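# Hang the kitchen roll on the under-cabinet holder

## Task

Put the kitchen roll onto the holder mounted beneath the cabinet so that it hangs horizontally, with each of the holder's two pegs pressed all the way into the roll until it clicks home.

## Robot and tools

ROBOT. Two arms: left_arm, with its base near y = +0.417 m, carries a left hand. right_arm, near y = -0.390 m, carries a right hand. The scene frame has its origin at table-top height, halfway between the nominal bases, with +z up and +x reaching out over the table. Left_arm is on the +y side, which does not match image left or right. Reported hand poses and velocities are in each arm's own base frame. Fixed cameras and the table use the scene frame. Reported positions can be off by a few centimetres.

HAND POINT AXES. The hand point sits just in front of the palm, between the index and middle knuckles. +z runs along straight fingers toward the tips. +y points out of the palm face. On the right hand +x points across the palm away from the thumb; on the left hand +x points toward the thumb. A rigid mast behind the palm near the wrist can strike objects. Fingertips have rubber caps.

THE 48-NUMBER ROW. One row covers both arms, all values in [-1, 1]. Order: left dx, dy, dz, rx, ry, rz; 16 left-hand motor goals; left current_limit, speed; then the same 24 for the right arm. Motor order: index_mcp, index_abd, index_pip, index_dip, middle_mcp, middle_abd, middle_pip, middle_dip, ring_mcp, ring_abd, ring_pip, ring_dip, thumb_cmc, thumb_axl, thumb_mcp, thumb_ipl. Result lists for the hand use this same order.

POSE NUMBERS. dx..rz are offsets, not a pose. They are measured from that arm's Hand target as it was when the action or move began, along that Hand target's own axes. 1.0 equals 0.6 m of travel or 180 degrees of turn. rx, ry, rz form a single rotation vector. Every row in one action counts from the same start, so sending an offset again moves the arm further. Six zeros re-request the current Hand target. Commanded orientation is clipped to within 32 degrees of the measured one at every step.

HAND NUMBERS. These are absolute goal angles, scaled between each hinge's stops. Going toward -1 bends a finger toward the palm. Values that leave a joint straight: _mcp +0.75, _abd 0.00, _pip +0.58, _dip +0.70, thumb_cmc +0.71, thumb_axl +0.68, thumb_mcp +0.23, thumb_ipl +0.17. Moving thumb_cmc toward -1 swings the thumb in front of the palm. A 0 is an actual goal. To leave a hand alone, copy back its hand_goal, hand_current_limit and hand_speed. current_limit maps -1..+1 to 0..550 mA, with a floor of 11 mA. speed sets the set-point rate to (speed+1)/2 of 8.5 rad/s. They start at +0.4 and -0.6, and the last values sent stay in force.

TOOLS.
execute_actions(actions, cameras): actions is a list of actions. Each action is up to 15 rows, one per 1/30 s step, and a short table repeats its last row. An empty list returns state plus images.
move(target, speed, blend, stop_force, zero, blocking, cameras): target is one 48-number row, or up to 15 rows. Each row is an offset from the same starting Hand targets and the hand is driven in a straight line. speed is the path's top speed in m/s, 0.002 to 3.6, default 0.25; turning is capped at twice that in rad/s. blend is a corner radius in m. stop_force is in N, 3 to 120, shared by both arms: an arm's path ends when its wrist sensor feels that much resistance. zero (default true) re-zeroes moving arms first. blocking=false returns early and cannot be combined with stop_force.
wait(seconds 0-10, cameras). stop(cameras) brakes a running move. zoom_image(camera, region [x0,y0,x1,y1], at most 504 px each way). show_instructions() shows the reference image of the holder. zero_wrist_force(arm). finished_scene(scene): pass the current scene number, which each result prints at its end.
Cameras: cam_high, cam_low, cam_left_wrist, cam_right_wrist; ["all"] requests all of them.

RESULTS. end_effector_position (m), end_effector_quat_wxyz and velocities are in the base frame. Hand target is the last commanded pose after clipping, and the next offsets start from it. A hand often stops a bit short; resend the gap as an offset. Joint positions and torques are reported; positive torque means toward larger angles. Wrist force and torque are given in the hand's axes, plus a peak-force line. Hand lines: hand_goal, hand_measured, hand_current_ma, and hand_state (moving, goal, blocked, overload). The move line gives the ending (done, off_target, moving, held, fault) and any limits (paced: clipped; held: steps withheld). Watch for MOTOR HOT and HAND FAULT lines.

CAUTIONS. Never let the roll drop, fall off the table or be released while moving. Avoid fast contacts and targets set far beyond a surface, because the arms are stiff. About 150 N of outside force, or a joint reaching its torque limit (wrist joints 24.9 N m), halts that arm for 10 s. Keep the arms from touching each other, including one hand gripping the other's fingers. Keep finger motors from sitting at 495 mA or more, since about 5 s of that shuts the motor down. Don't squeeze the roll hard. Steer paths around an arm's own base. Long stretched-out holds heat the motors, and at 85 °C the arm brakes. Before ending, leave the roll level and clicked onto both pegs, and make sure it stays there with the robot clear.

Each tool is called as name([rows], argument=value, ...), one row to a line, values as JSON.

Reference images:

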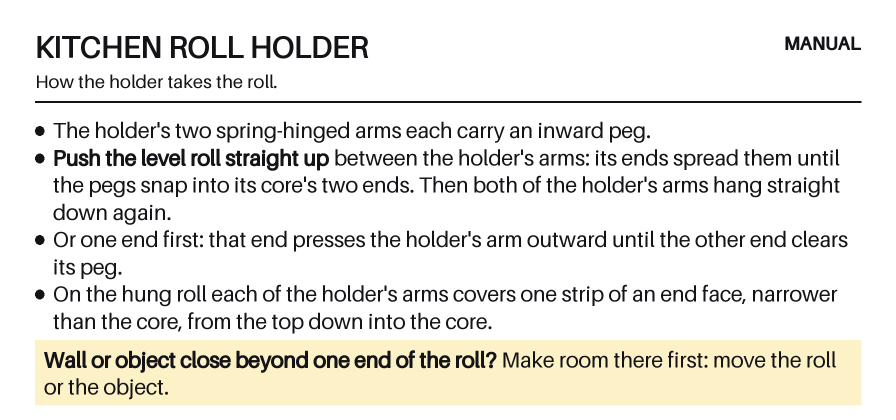

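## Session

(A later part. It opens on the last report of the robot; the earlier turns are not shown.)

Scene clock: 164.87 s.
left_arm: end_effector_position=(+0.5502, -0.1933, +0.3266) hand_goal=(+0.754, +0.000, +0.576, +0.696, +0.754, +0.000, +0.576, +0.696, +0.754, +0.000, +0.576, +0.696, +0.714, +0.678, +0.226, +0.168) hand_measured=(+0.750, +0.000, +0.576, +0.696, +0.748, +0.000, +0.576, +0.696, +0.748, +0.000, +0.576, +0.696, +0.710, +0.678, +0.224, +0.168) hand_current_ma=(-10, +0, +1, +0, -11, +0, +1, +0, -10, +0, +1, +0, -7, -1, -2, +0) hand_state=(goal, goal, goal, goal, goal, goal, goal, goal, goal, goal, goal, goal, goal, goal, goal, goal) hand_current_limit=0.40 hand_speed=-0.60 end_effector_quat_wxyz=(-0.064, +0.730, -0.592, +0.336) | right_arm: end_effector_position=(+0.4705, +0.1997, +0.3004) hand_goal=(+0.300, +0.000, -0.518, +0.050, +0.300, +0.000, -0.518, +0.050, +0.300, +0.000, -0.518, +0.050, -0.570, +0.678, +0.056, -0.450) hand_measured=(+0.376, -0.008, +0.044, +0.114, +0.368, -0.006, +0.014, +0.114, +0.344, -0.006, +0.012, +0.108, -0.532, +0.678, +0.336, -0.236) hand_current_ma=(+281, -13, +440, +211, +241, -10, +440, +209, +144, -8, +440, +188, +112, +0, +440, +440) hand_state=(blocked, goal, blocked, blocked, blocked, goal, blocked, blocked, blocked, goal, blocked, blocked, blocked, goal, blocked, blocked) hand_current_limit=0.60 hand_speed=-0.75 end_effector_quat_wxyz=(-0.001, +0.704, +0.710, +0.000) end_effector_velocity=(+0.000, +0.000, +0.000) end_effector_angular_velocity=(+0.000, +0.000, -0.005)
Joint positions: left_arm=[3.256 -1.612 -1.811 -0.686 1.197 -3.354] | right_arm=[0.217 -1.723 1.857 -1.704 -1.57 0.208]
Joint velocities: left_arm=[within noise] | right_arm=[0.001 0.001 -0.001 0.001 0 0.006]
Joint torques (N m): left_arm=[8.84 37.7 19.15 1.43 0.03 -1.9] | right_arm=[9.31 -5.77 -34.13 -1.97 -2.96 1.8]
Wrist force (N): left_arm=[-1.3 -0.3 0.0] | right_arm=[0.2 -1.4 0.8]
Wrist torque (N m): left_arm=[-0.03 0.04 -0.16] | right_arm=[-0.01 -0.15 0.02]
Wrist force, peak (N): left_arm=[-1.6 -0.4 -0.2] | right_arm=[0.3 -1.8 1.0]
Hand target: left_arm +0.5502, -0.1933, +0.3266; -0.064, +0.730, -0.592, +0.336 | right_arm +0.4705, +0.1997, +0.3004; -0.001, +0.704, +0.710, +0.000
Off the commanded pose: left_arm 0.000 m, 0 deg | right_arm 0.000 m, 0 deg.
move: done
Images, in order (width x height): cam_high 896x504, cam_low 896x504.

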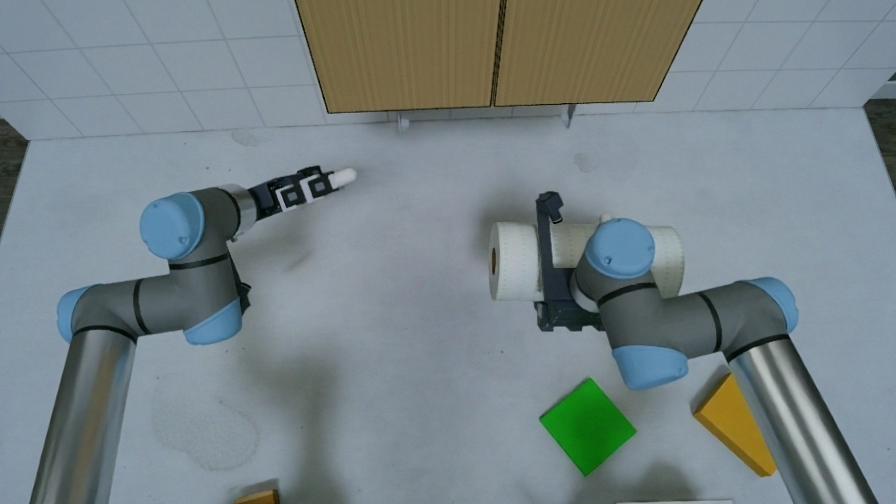

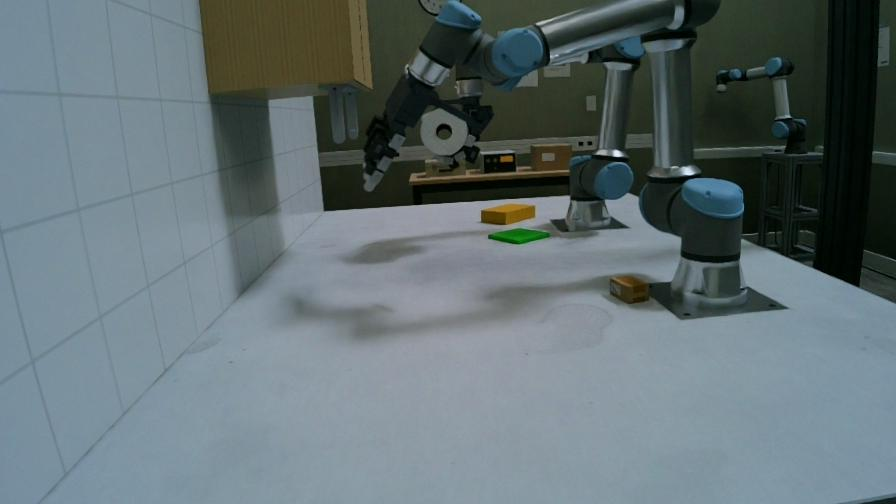

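move([
  [0,0,0,0,0,0, 0.754,0,0.576,0.696,0.754,0,0.576,0.696,0.754,0,0.576,0.696,0.714,0.678,0.226,0.168,0.4,-0.6, 0.165,0.2672,0.059,-0.5,-0.0035,0.0035, 0.3,0,-0.518,0.05,0.3,0,-0.518,0.05,0.3,0,-0.518,0.05,-0.571,0.678,0.056,-0.45,0.6,-0.75],
  [0,0,0,0,0,0, 0.754,0,0.576,0.696,0.754,0,0.576,0.696,0.754,0,0.576,0.696,0.714,0.678,0.226,0.168,0.4,-0.6, 0.2282,0.4665,0.059,-0.5,-0.0035,0.0035, 0.3,0,-0.518,0.05,0.3,0,-0.518,0.05,0.3,0,-0.518,0.05,-0.571,0.678,0.056,-0.45,0.6,-0.75],
], speed=[0.35, 0.12], cameras=["all"])

zoom_image(camera="cam_left_wrist", region=[0, 60, 290, 370])

zoom_image(camera="cam_low", region=[290, 60, 450, 260])

zoom_image(camera="cam_high", region=[380, 90, 600, 220])

Scene clock: 179.03 s.
left_arm: end_effector_position=(+0.5502, -0.1933, +0.3266) hand_goal=(+0.754, +0.000, +0.576, +0.696, +0.754, +0.000, +0.576, +0.696, +0.754, +0.000, +0.576, +0.696, +0.714, +0.678, +0.226, +0.168) hand_measured=(+0.750, +0.000, +0.576, +0.696, +0.748, +0.000, +0.576, +0.696, +0.748, +0.000, +0.576, +0.696, +0.710, +0.678, +0.224, +0.168) hand_current_ma=(-10, +0, +1, +0, -11, +0, +1, +0, -10, +0, +1, +0, -7, -1, -2, +0) hand_state=(goal, goal, goal, goal, goal, goal, goal, goal, goal, goal, goal, goal, goal, goal, goal, goal) hand_current_limit=0.40 hand_speed=-0.60 end_effector_quat_wxyz=(-0.064, +0.730, -0.592, +0.336) | right_arm: end_effector_position=(+0.7490, +0.3391, +0.2648) hand_goal=(+0.300, +0.000, -0.518, +0.050, +0.300, +0.000, -0.518, +0.050, +0.300, +0.000, -0.518, +0.050, -0.570, +0.678, +0.056, -0.450) hand_measured=(+0.380, -0.008, +0.036, +0.112, +0.372, -0.006, +0.002, +0.114, +0.348, -0.006, +0.000, +0.108, -0.532, +0.678, +0.338, -0.244) hand_current_ma=(+297, -13, +440, +202, +263, -10, +440, +209, +161, -8, +440, +188, +112, +0, +440, +440) hand_state=(blocked, goal, blocked, blocked, blocked, goal, blocked, blocked, blocked, goal, blocked, blocked, blocked, goal, blocked, blocked) hand_current_limit=0.60 hand_speed=-0.75 end_effector_quat_wxyz=(+0.501, +0.502, +0.499, +0.499)
Joint positions: left_arm=[3.256 -1.612 -1.811 -0.686 1.197 -3.354] | right_arm=[0.398 -0.535 1.402 -4.007 -1.974 0.001]
Joint torques (N m): left_arm=[7.94 37.45 18.35 1.8 -0.02 -1.89] | right_arm=[-10.55 -41.88 -26.74 -0.43 -2.84 1.57]
Wrist force (N): left_arm=[-1.2 -0.4 -0.2] | right_arm=[0.5 -1.9 1.4]
Wrist torque (N m): left_arm=[-0.02 0.02 -0.15] | right_arm=[-0.11 -0.01 -0.06]
Wrist force, peak (N): left_arm=[-1.6 -0.2 -0.1] | right_arm=[0.9 -2.5 2.0]
Hand target: left_arm +0.5502, -0.1933, +0.3266; -0.064, +0.730, -0.592, +0.336 | right_arm +0.7491, +0.3392, +0.2648; +0.501, +0.502, +0.499, +0.499
Off the commanded pose: left_arm 0.000 m, 0 deg | right_arm 0.000 m, 0 deg.
move: done
camera_calibration:
cam_left_wrist: T_world_to_cam=[[0.438483, 0.898737, 0.00234055, -0.10139], [-0.0016214, -0.0018132, 0.999997, -0.380729], [0.898738, -0.438485, 0.000662153, -0.46208], [0, 0, 0, 1]] pos_world=[0.45913, -0.112182, 0.381271]
cam_right_wrist: T_world_to_cam=[[0.0477853, -0.784424, 0.618381, 0.10622], [-0.749525, -0.43738, -0.496902, 0.789639], [0.660249, -0.439748, -0.608846, -0.0621385], [0, 0, 0, 1]] pos_world=[0.627806, 0.401368, 0.288856]

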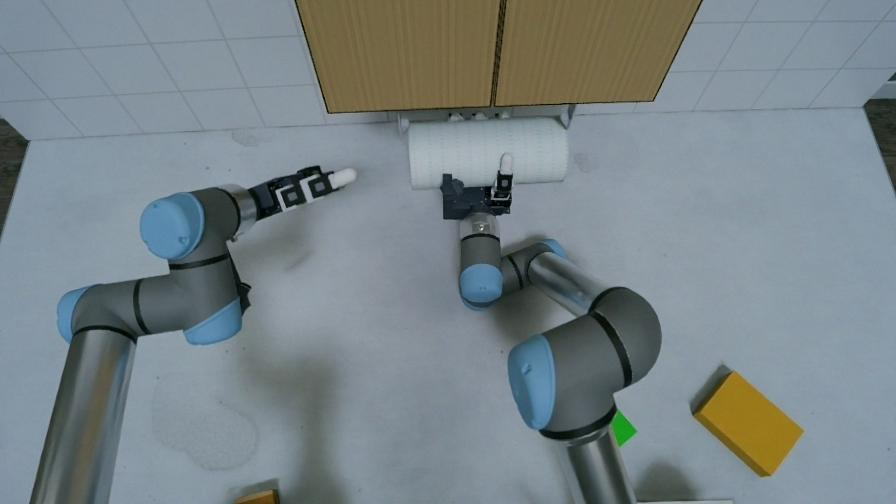

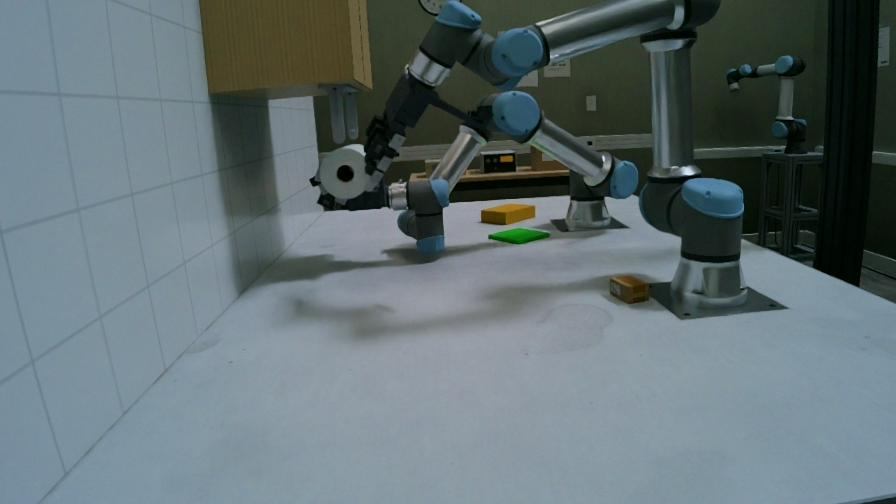

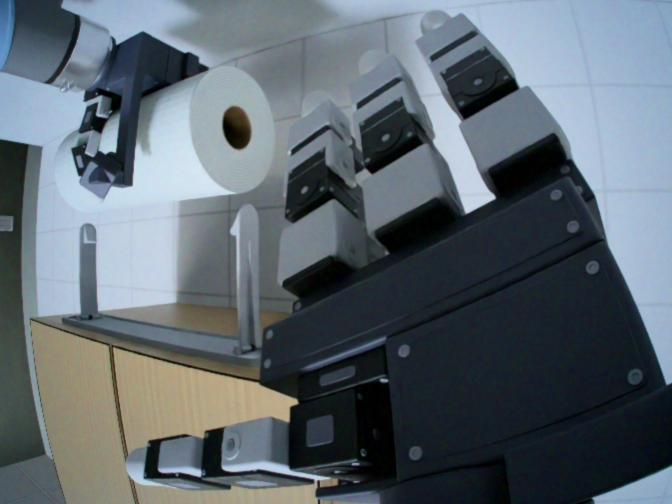

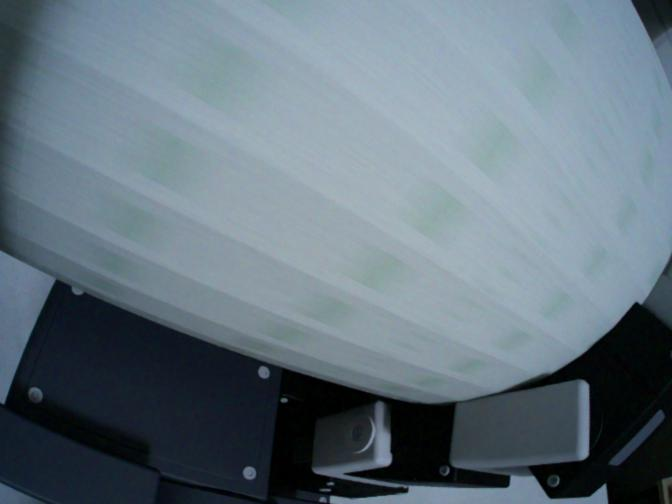

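Scaled by 1.626 from the camera's 672x504 image, which has a finer 960x720 frame.

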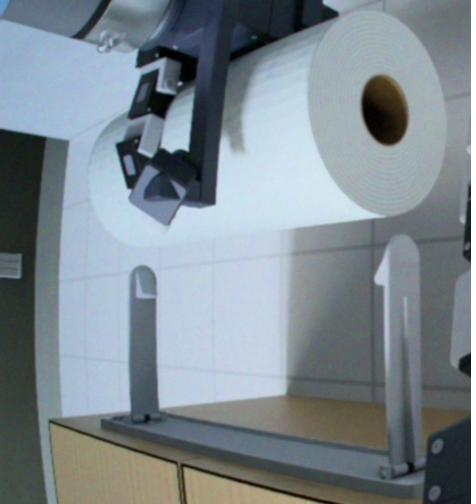

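Scaled by 2.520 from the camera's 896x504 image, which has a finer 1280x720 frame.

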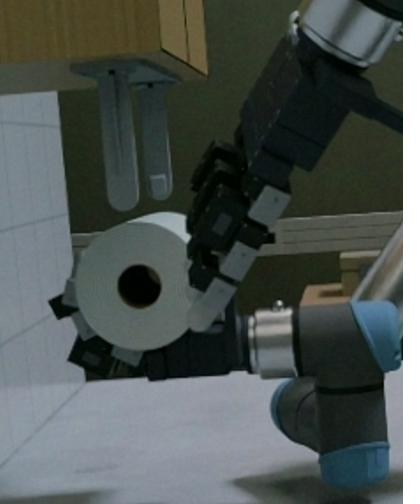

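Scaled by 2.291 from the camera's 896x504 image, which has a finer 1280x720 frame.

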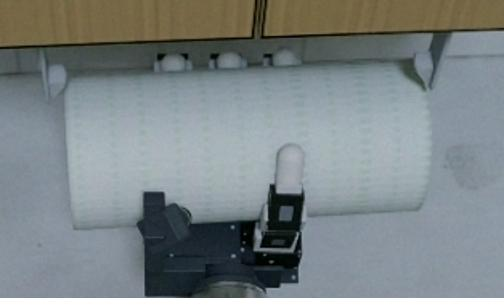

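zoom_image(camera="cam_high", region=[390, 100, 450, 200])

zoom_image(camera="cam_high", region=[530, 100, 590, 200])

zoom_image(camera="cam_low", region=[310, 80, 400, 210])

zoom_image(camera="cam_left_wrist", region=[180, 50, 300, 250])

Scaled by 5.040 from the camera's 896x504 image, which has a finer 1280x720 frame.

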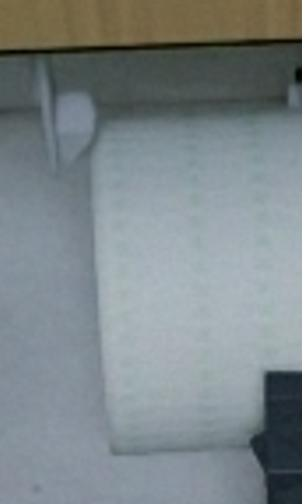

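Scaled by 5.040 from the camera's 896x504 image, which has a finer 1280x720 frame.

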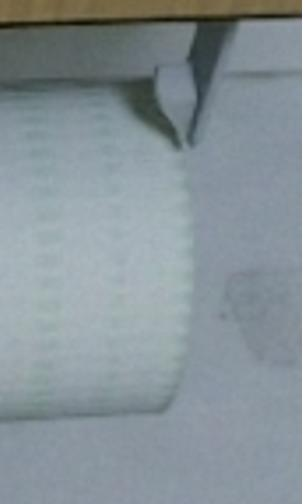

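Scaled by 3.877 from the camera's 896x504 image, which has a finer 1280x720 frame.

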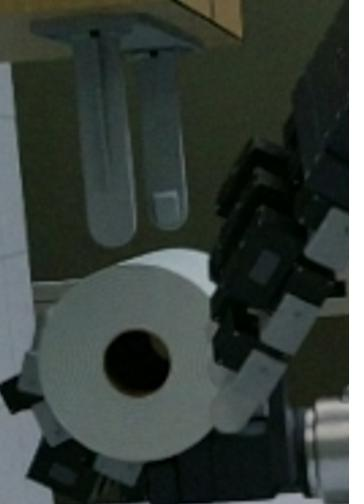

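Scaled by 2.520 from the camera's 672x504 image, which has a finer 960x720 frame.

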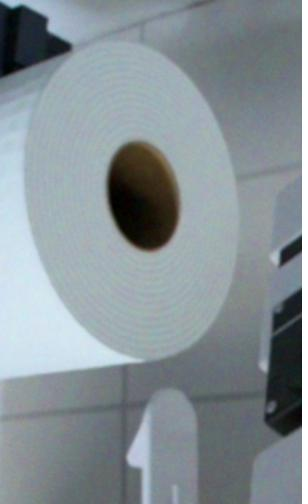

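move([
  [0,0,0,0,0,0, 0.754,0,0.576,0.696,0.754,0,0.576,0.696,0.754,0,0.576,0.696,0.714,0.678,0.226,0.168,0.4,-0.6, 0.0083,0,0.0125,0,0,0, 0.3,0,-0.518,0.05,0.3,0,-0.518,0.05,0.3,0,-0.518,0.05,-0.571,0.678,0.056,-0.45,0.6,-0.75],
  [0,0,0,0,0,0, 0.754,0,0.576,0.696,0.754,0,0.576,0.696,0.754,0,0.576,0.696,0.714,0.678,0.226,0.168,0.4,-0.6, 0.0083,0.075,0.0125,0,0,0, 0.3,0,-0.518,0.05,0.3,0,-0.518,0.05,0.3,0,-0.518,0.05,-0.571,0.678,0.056,-0.45,0.6,-0.75],
], speed=0.06, cameras=["all"])

zoom_image(camera="cam_left_wrist", region=[160, 100, 300, 300])

zoom_image(camera="cam_high", region=[380, 90, 600, 220])

zoom_image(camera="cam_low", region=[310, 80, 400, 210])

Scene clock: 216.03 s.
left_arm: end_effector_position=(+0.5502, -0.1933, +0.3266) hand_goal=(+0.754, +0.000, +0.576, +0.696, +0.754, +0.000, +0.576, +0.696, +0.754, +0.000, +0.576, +0.696, +0.714, +0.678, +0.226, +0.168) hand_measured=(+0.750, +0.000, +0.576, +0.696, +0.748, +0.000, +0.576, +0.696, +0.748, +0.000, +0.576, +0.696, +0.710, +0.678, +0.224, +0.168) hand_current_ma=(-10, +0, +1, +0, -11, +0, +1, +0, -10, +0, +1, +0, -7, -1, -2, +0) hand_state=(goal, goal, goal, goal, goal, goal, goal, goal, goal, goal, goal, goal, goal, goal, goal, goal) hand_current_limit=0.40 hand_speed=-0.60 end_effector_quat_wxyz=(-0.064, +0.730, -0.592, +0.336) | right_arm: end_effector_position=(+0.7566, +0.3441, +0.3097) hand_goal=(+0.300, +0.000, -0.518, +0.050, +0.300, +0.000, -0.518, +0.050, +0.300, +0.000, -0.518, +0.050, -0.570, +0.678, +0.056, -0.450) hand_measured=(+0.392, -0.006, +0.022, +0.108, +0.376, -0.006, -0.006, +0.114, +0.352, -0.004, -0.008, +0.108, -0.522, +0.678, +0.346, -0.270) hand_current_ma=(+354, -10, +440, +184, +283, -8, +440, +209, +171, -5, +440, +188, +147, +0, +440, +440) hand_state=(blocked, goal, blocked, blocked, blocked, goal, blocked, blocked, blocked, goal, blocked, blocked, blocked, goal, blocked, blocked) hand_current_limit=0.60 hand_speed=-0.75 end_effector_quat_wxyz=(+0.501, +0.502, +0.499, +0.499)
Joint positions: left_arm=[3.256 -1.612 -1.811 -0.686 1.197 -3.354] | right_arm=[0.401 -0.599 1.383 -3.924 -1.976 0.001]
Joint torques (N m): left_arm=[8.41 36.41 17.98 1.79 0.16 -1.84] | right_arm=[-3.7 -62.87 -6.81 -1.04 0.36 0.06]
Wrist force (N): left_arm=[-1.5 -0.2 -0.2] | right_arm=[0.6 -4.2 1.9]
Wrist torque (N m): left_arm=[0.00 0.06 -0.18] | right_arm=[-0.23 -0.01 -0.06]
Wrist force, peak (N): left_arm=[-1.6 -0.3 -0.2] | right_arm=[-0.2 -12.6 2.0]
Hand target: left_arm +0.5502, -0.1933, +0.3266; -0.064, +0.730, -0.592, +0.336 | right_arm +0.7567, +0.3441, +0.3098; +0.501, +0.502, +0.499, +0.499
Off the commanded pose: left_arm 0.000 m, 0 deg | right_arm 0.000 m, 0 deg.
move: done
camera_calibration:
cam_left_wrist: T_world_to_cam=[[0.438483, 0.898737, 0.00234055, -0.10139], [-0.0016214, -0.0018132, 0.999997, -0.380729], [0.898738, -0.438485, 0.000662153, -0.46208], [0, 0, 0, 1]] pos_world=[0.45913, -0.112182, 0.381271]
cam_right_wrist: T_world_to_cam=[[0.0476928, -0.784362, 0.618467, 0.0820799], [-0.749521, -0.437382, -0.496905, 0.819784], [0.66026, -0.439855, -0.608756, -0.0376749], [0, 0, 0, 1]] pos_world=[0.635406, 0.406368, 0.333656]

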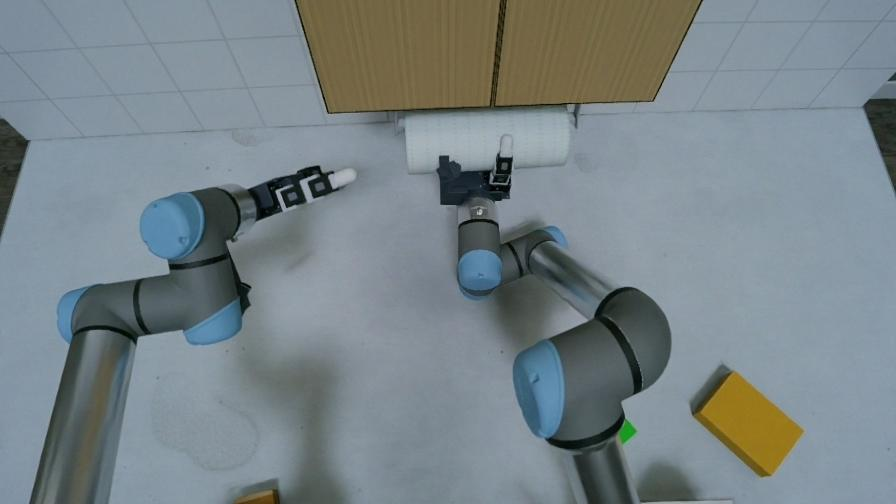

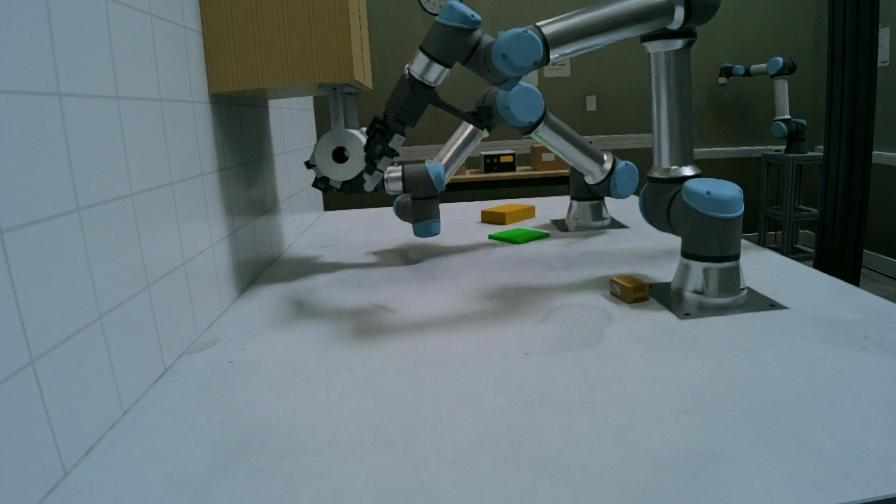

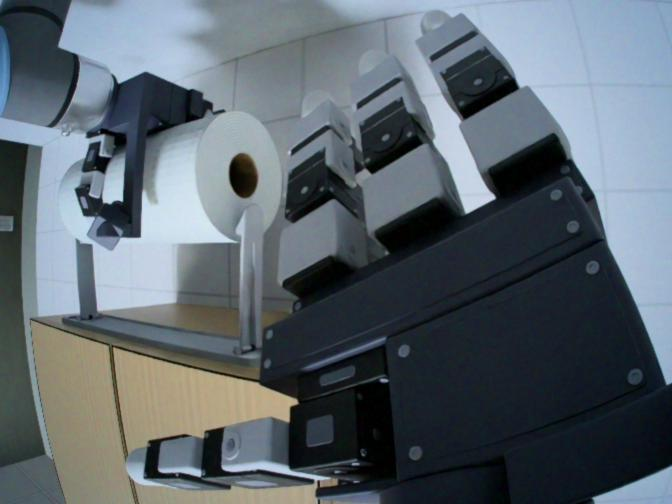

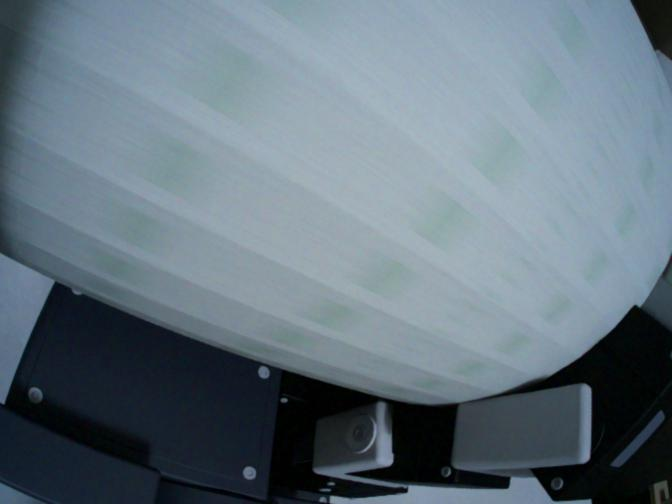

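Scaled by 2.520 from the camera's 672x504 image, which has a finer 960x720 frame.

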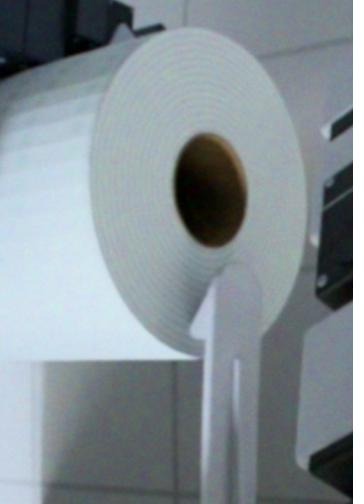

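Scaled by 2.291 from the camera's 896x504 image, which has a finer 1280x720 frame.

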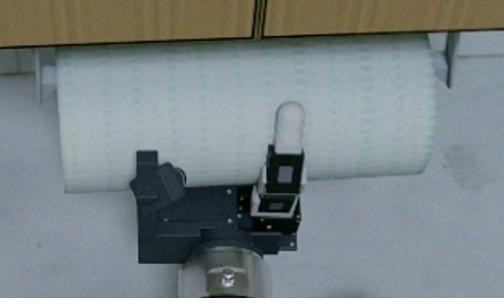

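Scaled by 3.877 from the camera's 896x504 image, which has a finer 1280x720 frame.

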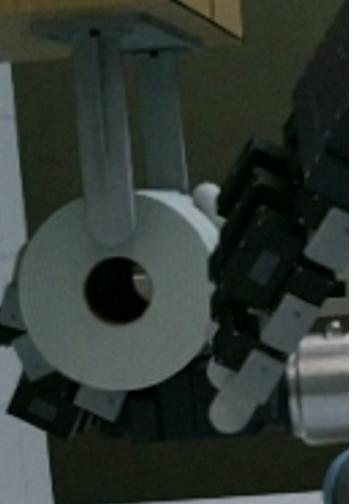

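move(target=[0,0,0,0,0,0, 0.754,0,0.576,0.696,0.754,0,0.576,0.696,0.754,0,0.576,0.696,0.714,0.678,0.226,0.168,0.4,-0.6, 0.004,0.0727,0.0015,0,0,0, 0.3,0,-0.518,0.05,0.3,0,-0.518,0.05,0.3,0,-0.518,0.05,-0.571,0.678,0.056,-0.45,0.6,-0.75], speed=0.04, cameras=["all"])

zoom_image(camera="cam_left_wrist", region=[20, 100, 300, 380])

zoom_image(camera="cam_high", region=[380, 90, 600, 220])

Scene clock: 225.60 s.
left_arm: end_effector_position=(+0.5502, -0.1933, +0.3266) hand_goal=(+0.754, +0.000, +0.576, +0.696, +0.754, +0.000, +0.576, +0.696, +0.754, +0.000, +0.576, +0.696, +0.714, +0.678, +0.226, +0.168) hand_measured=(+0.750, +0.000, +0.576, +0.696, +0.748, +0.000, +0.576, +0.696, +0.748, +0.000, +0.576, +0.696, +0.710, +0.678, +0.224, +0.168) hand_current_ma=(-10, +0, +1, +0, -11, +0, +1, +0, -10, +0, +1, +0, -7, -1, -2, +0) hand_state=(goal, goal, goal, goal, goal, goal, goal, goal, goal, goal, goal, goal, goal, goal, goal, goal) hand_current_limit=0.40 hand_speed=-0.60 end_effector_quat_wxyz=(-0.064, +0.730, -0.592, +0.336) | right_arm: end_effector_position=(+0.7576, +0.3464, +0.3533) hand_goal=(+0.300, +0.000, -0.518, +0.050, +0.300, +0.000, -0.518, +0.050, +0.300, +0.000, -0.518, +0.050, -0.570, +0.678, +0.056, -0.450) hand_measured=(+0.392, -0.010, +0.008, +0.108, +0.376, -0.008, -0.016, +0.114, +0.352, -0.006, -0.014, +0.108, -0.534, +0.678, +0.360, -0.270) hand_current_ma=(+354, -16, +440, +184, +283, -12, +440, +209, +176, -11, +440, +188, +103, +0, +440, +440) hand_state=(blocked, goal, blocked, blocked, blocked, goal, blocked, blocked, blocked, goal, blocked, blocked, blocked, goal, blocked, blocked) hand_current_limit=0.60 hand_speed=-0.75 end_effector_quat_wxyz=(+0.501, +0.502, +0.499, +0.499)
Joint positions: left_arm=[3.256 -1.612 -1.811 -0.686 1.197 -3.354] | right_arm=[0.403 -0.666 1.379 -3.853 -1.979 0.001]
Joint torques (N m): left_arm=[8.23 37.06 19.54 1.86 -0.16 -1.83] | right_arm=[9 -58.79 -27.91 -0.12 -2.26 -0.55]
Wrist force (N): left_arm=[-1.3 -0.3 -0.1] | right_arm=[0.5 -0.7 0.2]
Wrist torque (N m): left_arm=[-0.01 0.04 -0.15] | right_arm=[-0.10 -0.19 -0.25]
Wrist force, peak (N): left_arm=[-1.6 -0.1 -0.3] | right_arm=[0.2 -5.4 1.7]
Hand target: left_arm +0.5502, -0.1933, +0.3266; -0.064, +0.730, -0.592, +0.336 | right_arm +0.7576, +0.3464, +0.3535; +0.501, +0.502, +0.499, +0.499
Off the commanded pose: left_arm 0.000 m, 0 deg | right_arm 0.000 m, 0 deg.
move: done
camera_calibration:
cam_left_wrist: T_world_to_cam=[[0.438483, 0.898737, 0.00234055, -0.10139], [-0.0016214, -0.0018132, 0.999997, -0.380729], [0.898738, -0.438485, 0.000662153, -0.46208], [0, 0, 0, 1]] pos_world=[0.45913, -0.112182, 0.381271]
cam_right_wrist: T_world_to_cam=[[0.0477336, -0.78439, 0.618429, 0.0568092], [-0.749554, -0.43736, -0.496875, 0.843254], [0.66022, -0.439828, -0.608819, -0.0106823], [0, 0, 0, 1]] pos_world=[0.636405, 0.408668, 0.377356]

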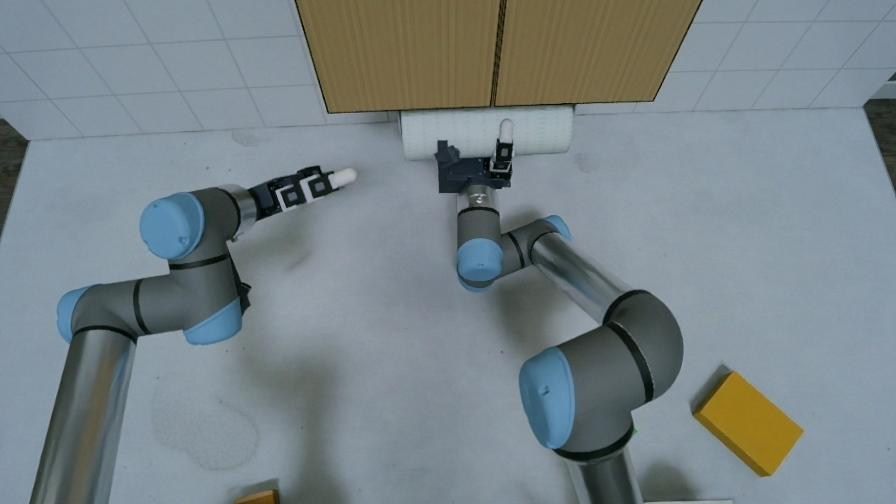

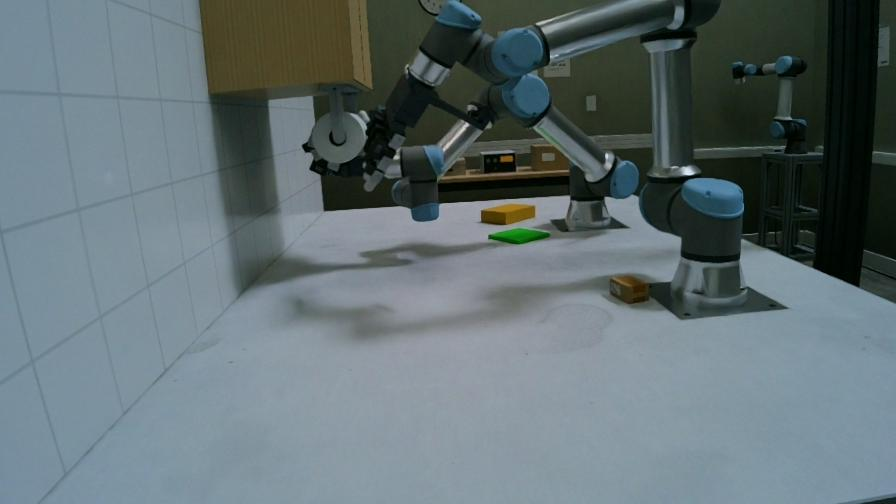

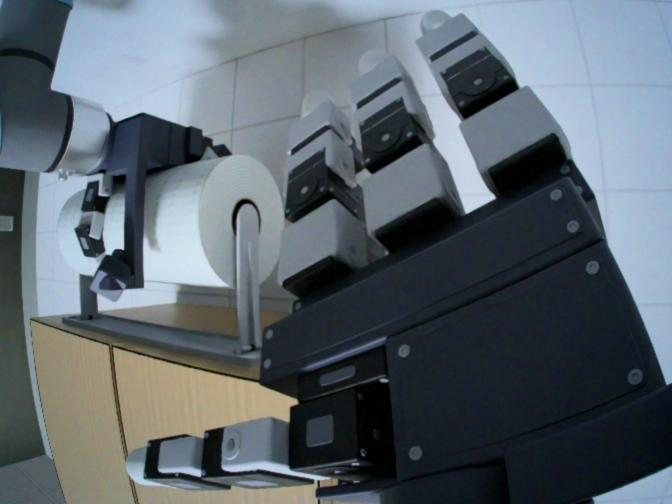

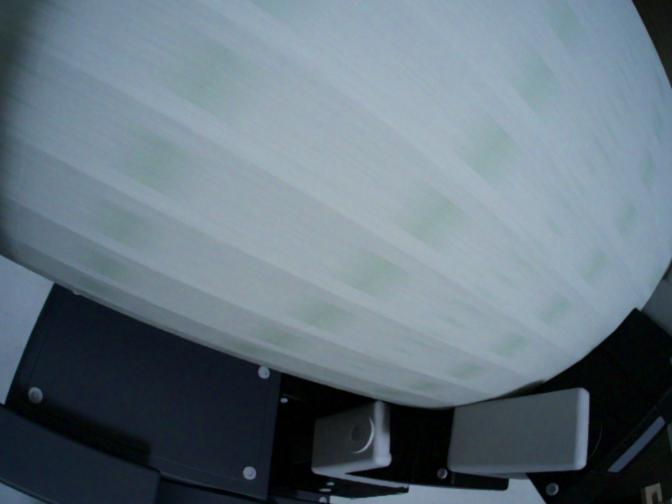

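Scaled by 1.800 from the camera's 672x504 image, which has a finer 960x720 frame.

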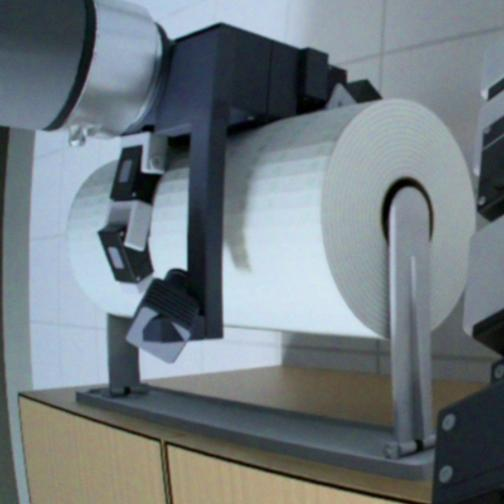

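Scaled by 2.291 from the camera's 896x504 image, which has a finer 1280x720 frame.

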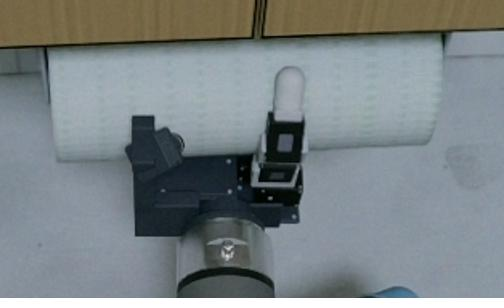

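zoom_image(camera="cam_left_wrist", region=[190, 150, 290, 270])

zoom_image(camera="cam_left_wrist", region=[50, 240, 150, 340])

zoom_image(camera="cam_high", region=[540, 90, 610, 170])

zoom_image(camera="cam_low", region=[290, 70, 390, 200])

Scaled by 4.200 from the camera's 672x504 image, which has a finer 960x720 frame.

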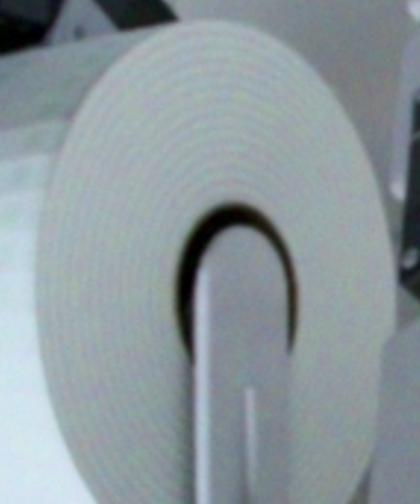

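Scaled by 5.040 from the camera's 672x504 image, which has a finer 960x720 frame.

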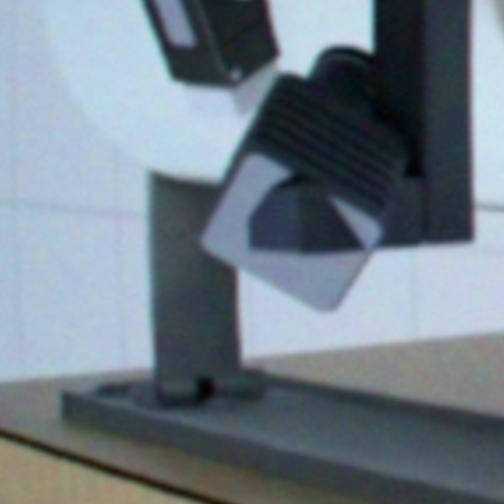

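Scaled by 6.300 from the camera's 896x504 image, which has a finer 1280x720 frame.

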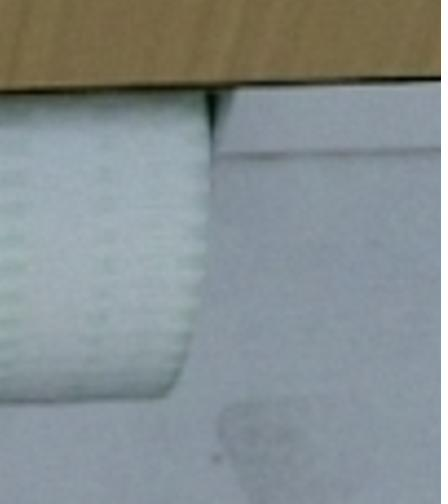

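Scaled by 3.877 from the camera's 896x504 image, which has a finer 1280x720 frame.

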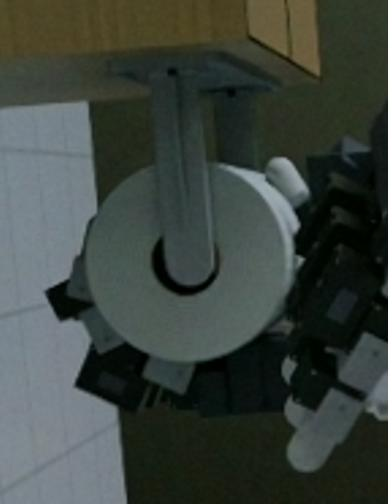

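move(target=[0,0,0,0,0,0, 0.754,0,0.576,0.696,0.754,0,0.576,0.696,0.754,0,0.576,0.696,0.714,0.678,0.226,0.168,0.4,-0.6, 0,-0.0083,0,0,0,0, 0.3,0,-0.518,0.05,0.3,0,-0.518,0.05,0.3,0,-0.518,0.05,-0.571,0.678,0.056,-0.45,0.6,-0.75], speed=0.02, cameras=["cam_left_wrist"])

zoom_image(camera="cam_left_wrist", region=[190, 150, 290, 270])

Scene clock: 240.20 s.
left_arm: end_effector_position=(+0.5502, -0.1933, +0.3266) hand_goal=(+0.754, +0.000, +0.576, +0.696, +0.754, +0.000, +0.576, +0.696, +0.754, +0.000, +0.576, +0.696, +0.714, +0.678, +0.226, +0.168) hand_measured=(+0.750, +0.000, +0.576, +0.696, +0.748, +0.000, +0.576, +0.696, +0.748, +0.000, +0.576, +0.696, +0.710, +0.678, +0.224, +0.168) hand_current_ma=(-10, +0, +1, +0, -11, +0, +1, +0, -10, +0, +1, +0, -7, -1, -2, +0) hand_state=(goal, goal, goal, goal, goal, goal, goal, goal, goal, goal, goal, goal, goal, goal, goal, goal) hand_current_limit=0.40 hand_speed=-0.60 end_effector_quat_wxyz=(-0.064, +0.730, -0.592, +0.336) | right_arm: end_effector_position=(+0.7576, +0.3464, +0.3488) hand_goal=(+0.300, +0.000, -0.518, +0.050, +0.300, +0.000, -0.518, +0.050, +0.300, +0.000, -0.518, +0.050, -0.570, +0.678, +0.056, -0.450) hand_measured=(+0.392, -0.010, +0.002, +0.108, +0.376, -0.008, -0.020, +0.114, +0.356, -0.008, -0.018, +0.106, -0.540, +0.678, +0.366, -0.270) hand_current_ma=(+354, -16, +440, +184, +283, -12, +440, +209, +188, -11, +439, +182, +84, +0, +440, +440) hand_state=(blocked, goal, blocked, blocked, blocked, goal, moving, blocked, blocked, goal, blocked, blocked, blocked, goal, blocked, blocked) hand_current_limit=0.60 hand_speed=-0.75 end_effector_quat_wxyz=(+0.501, +0.502, +0.499, +0.499)
Joint positions: left_arm=[3.256 -1.612 -1.811 -0.686 1.197 -3.354] | right_arm=[0.403 -0.659 1.379 -3.86 -1.979 0.001]
Joint torques (N m): left_arm=[9 37.27 19.75 1.72 -0.27 -2.01] | right_arm=[9.84 -36.14 -8.05 -1.91 1.8 2.19]
Wrist force (N): left_arm=[-1.5 -0.1 -0.1] | right_arm=[0.0 6.4 -0.9]
Wrist torque (N m): left_arm=[0.00 0.06 -0.18] | right_arm=[0.29 -0.19 -0.58]
Wrist force, peak (N): left_arm=[-1.6 -0.5 0.0] | right_arm=[0.0 6.4 -0.9]
Hand target: left_arm +0.5502, -0.1933, +0.3266; -0.064, +0.730, -0.592, +0.336 | right_arm +0.7576, +0.3464, +0.3485; +0.501, +0.502, +0.499, +0.499
Off the commanded pose: left_arm 0.000 m, 0 deg | right_arm 0.000 m, 0 deg.
move: done
camera_calibration:
cam_left_wrist: T_world_to_cam=[[0.438483, 0.898737, 0.00234055, -0.10139], [-0.0016214, -0.0018132, 0.999997, -0.380729], [0.898738, -0.438485, 0.000662153, -0.46208], [0, 0, 0, 1]] pos_world=[0.45913, -0.112182, 0.381271]
Images, in order (width x height): cam_left_wrist 672x504.

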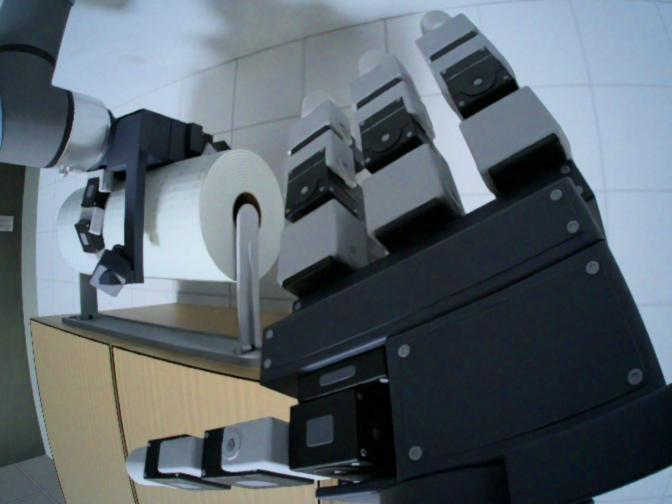

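Scaled by 4.200 from the camera's 672x504 image, which has a finer 960x720 frame.

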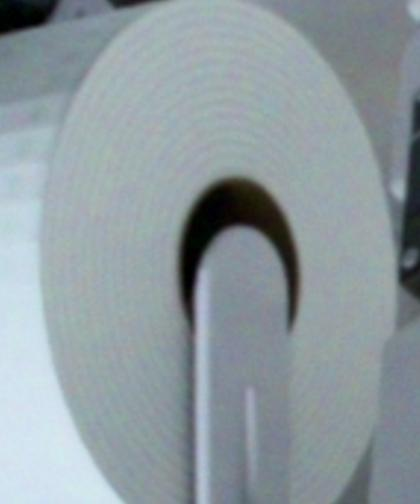

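move(target=[0,0,0,0,0,0,0.754,0,0.576,0.696,0.754,0,0.576,0.696,0.754,0,0.576,0.696,0.714,0.678,0.226,0.168,0.4,-0.6,0,0.0035,0,0,0,0,0.3,0,-0.518,0.05,0.3,0,-0.518,0.05,0.3,0,-0.518,0.05,-0.571,0.678,0.056,-0.45,0.6,-0.75], speed=0.03, cameras=["cam_left_wrist","cam_high"])

Scene clock: 252.30 s.
left_arm: end_effector_position=(+0.5502, -0.1933, +0.3266) hand_goal=(+0.754, +0.000, +0.576, +0.696, +0.754, +0.000, +0.576, +0.696, +0.754, +0.000, +0.576, +0.696, +0.714, +0.678, +0.226, +0.168) hand_measured=(+0.750, +0.000, +0.576, +0.696, +0.748, +0.000, +0.576, +0.696, +0.748, +0.000, +0.576, +0.696, +0.710, +0.678, +0.224, +0.168) hand_current_ma=(-10, +0, +1, +0, -11, +0, +1, +0, -10, +0, +1, +0, -7, -1, -2, +0) hand_state=(goal, goal, goal, goal, goal, goal, goal, goal, goal, goal, goal, goal, goal, goal, goal, goal) hand_current_limit=0.40 hand_speed=-0.60 end_effector_quat_wxyz=(-0.064, +0.730, -0.592, +0.336) | right_arm: end_effector_position=(+0.7576, +0.3464, +0.3504) hand_goal=(+0.300, +0.000, -0.518, +0.050, +0.300, +0.000, -0.518, +0.050, +0.300, +0.000, -0.518, +0.050, -0.570, +0.678, +0.056, -0.450) hand_measured=(+0.392, -0.010, +0.000, +0.108, +0.376, -0.008, -0.022, +0.114, +0.356, -0.008, -0.020, +0.106, -0.540, +0.678, +0.366, -0.270) hand_current_ma=(+354, -16, +440, +184, +283, -12, +440, +209, +188, -11, +440, +182, +84, +0, +440, +440) hand_state=(blocked, goal, blocked, blocked, blocked, goal, blocked, blocked, blocked, goal, blocked, blocked, blocked, goal, blocked, blocked) hand_current_limit=0.60 hand_speed=-0.75 end_effector_quat_wxyz=(+0.501, +0.502, +0.499, +0.499)
Joint positions: left_arm=[3.256 -1.612 -1.811 -0.686 1.197 -3.354] | right_arm=[0.403 -0.662 1.379 -3.857 -1.979 0.001]
Joint torques (N m): left_arm=[8.12 37.15 18.95 1.63 -0.27 -1.71] | right_arm=[5.66 -60.45 -10.16 0.11 -1.23 1.93]
Wrist force (N): left_arm=[-1.5 -0.2 -0.2] | right_arm=[0.5 -0.1 -1.0]
Wrist torque (N m): left_arm=[0.00 0.06 -0.18] | right_arm=[-0.07 -0.28 -0.33]
Wrist force, peak (N): left_arm=[-1.6 -0.2 -0.1] | right_arm=[-0.2 8.1 -0.9]
Hand target: left_arm +0.5502, -0.1933, +0.3266; -0.064, +0.730, -0.592, +0.336 | right_arm +0.7576, +0.3464, +0.3506; +0.501, +0.502, +0.499, +0.499
Off the commanded pose: left_arm 0.000 m, 0 deg | right_arm 0.000 m, 0 deg.
move: done
camera_calibration:
cam_left_wrist: T_world_to_cam=[[0.438483, 0.898737, 0.00234055, -0.10139], [-0.0016214, -0.0018132, 0.999997, -0.380729], [0.898738, -0.438485, 0.000662153, -0.46208], [0, 0, 0, 1]] pos_world=[0.45913, -0.112182, 0.381271]
Images, in order (width x height): cam_high 896x504, cam_left_wrist 672x504.

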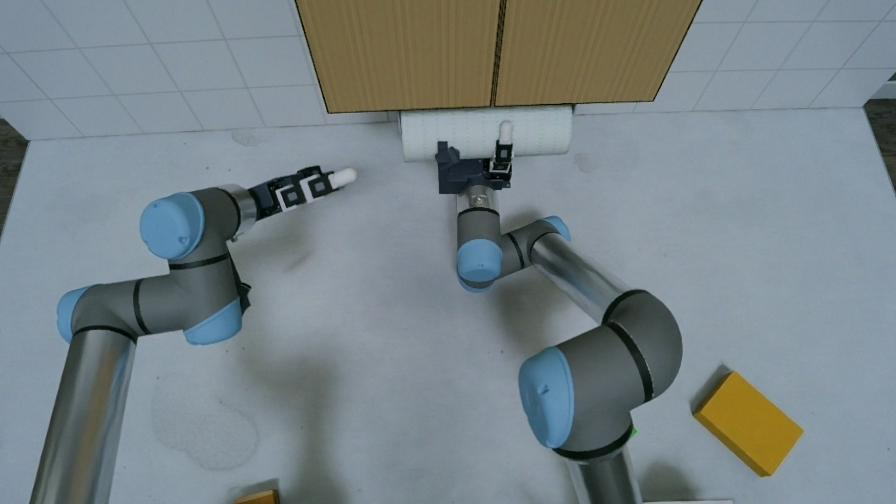

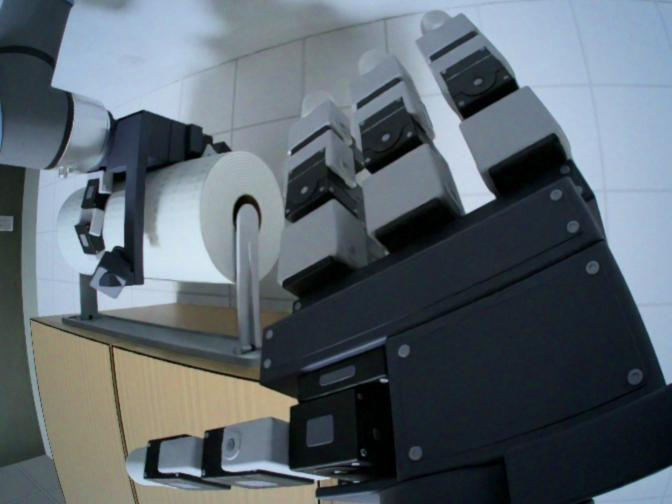

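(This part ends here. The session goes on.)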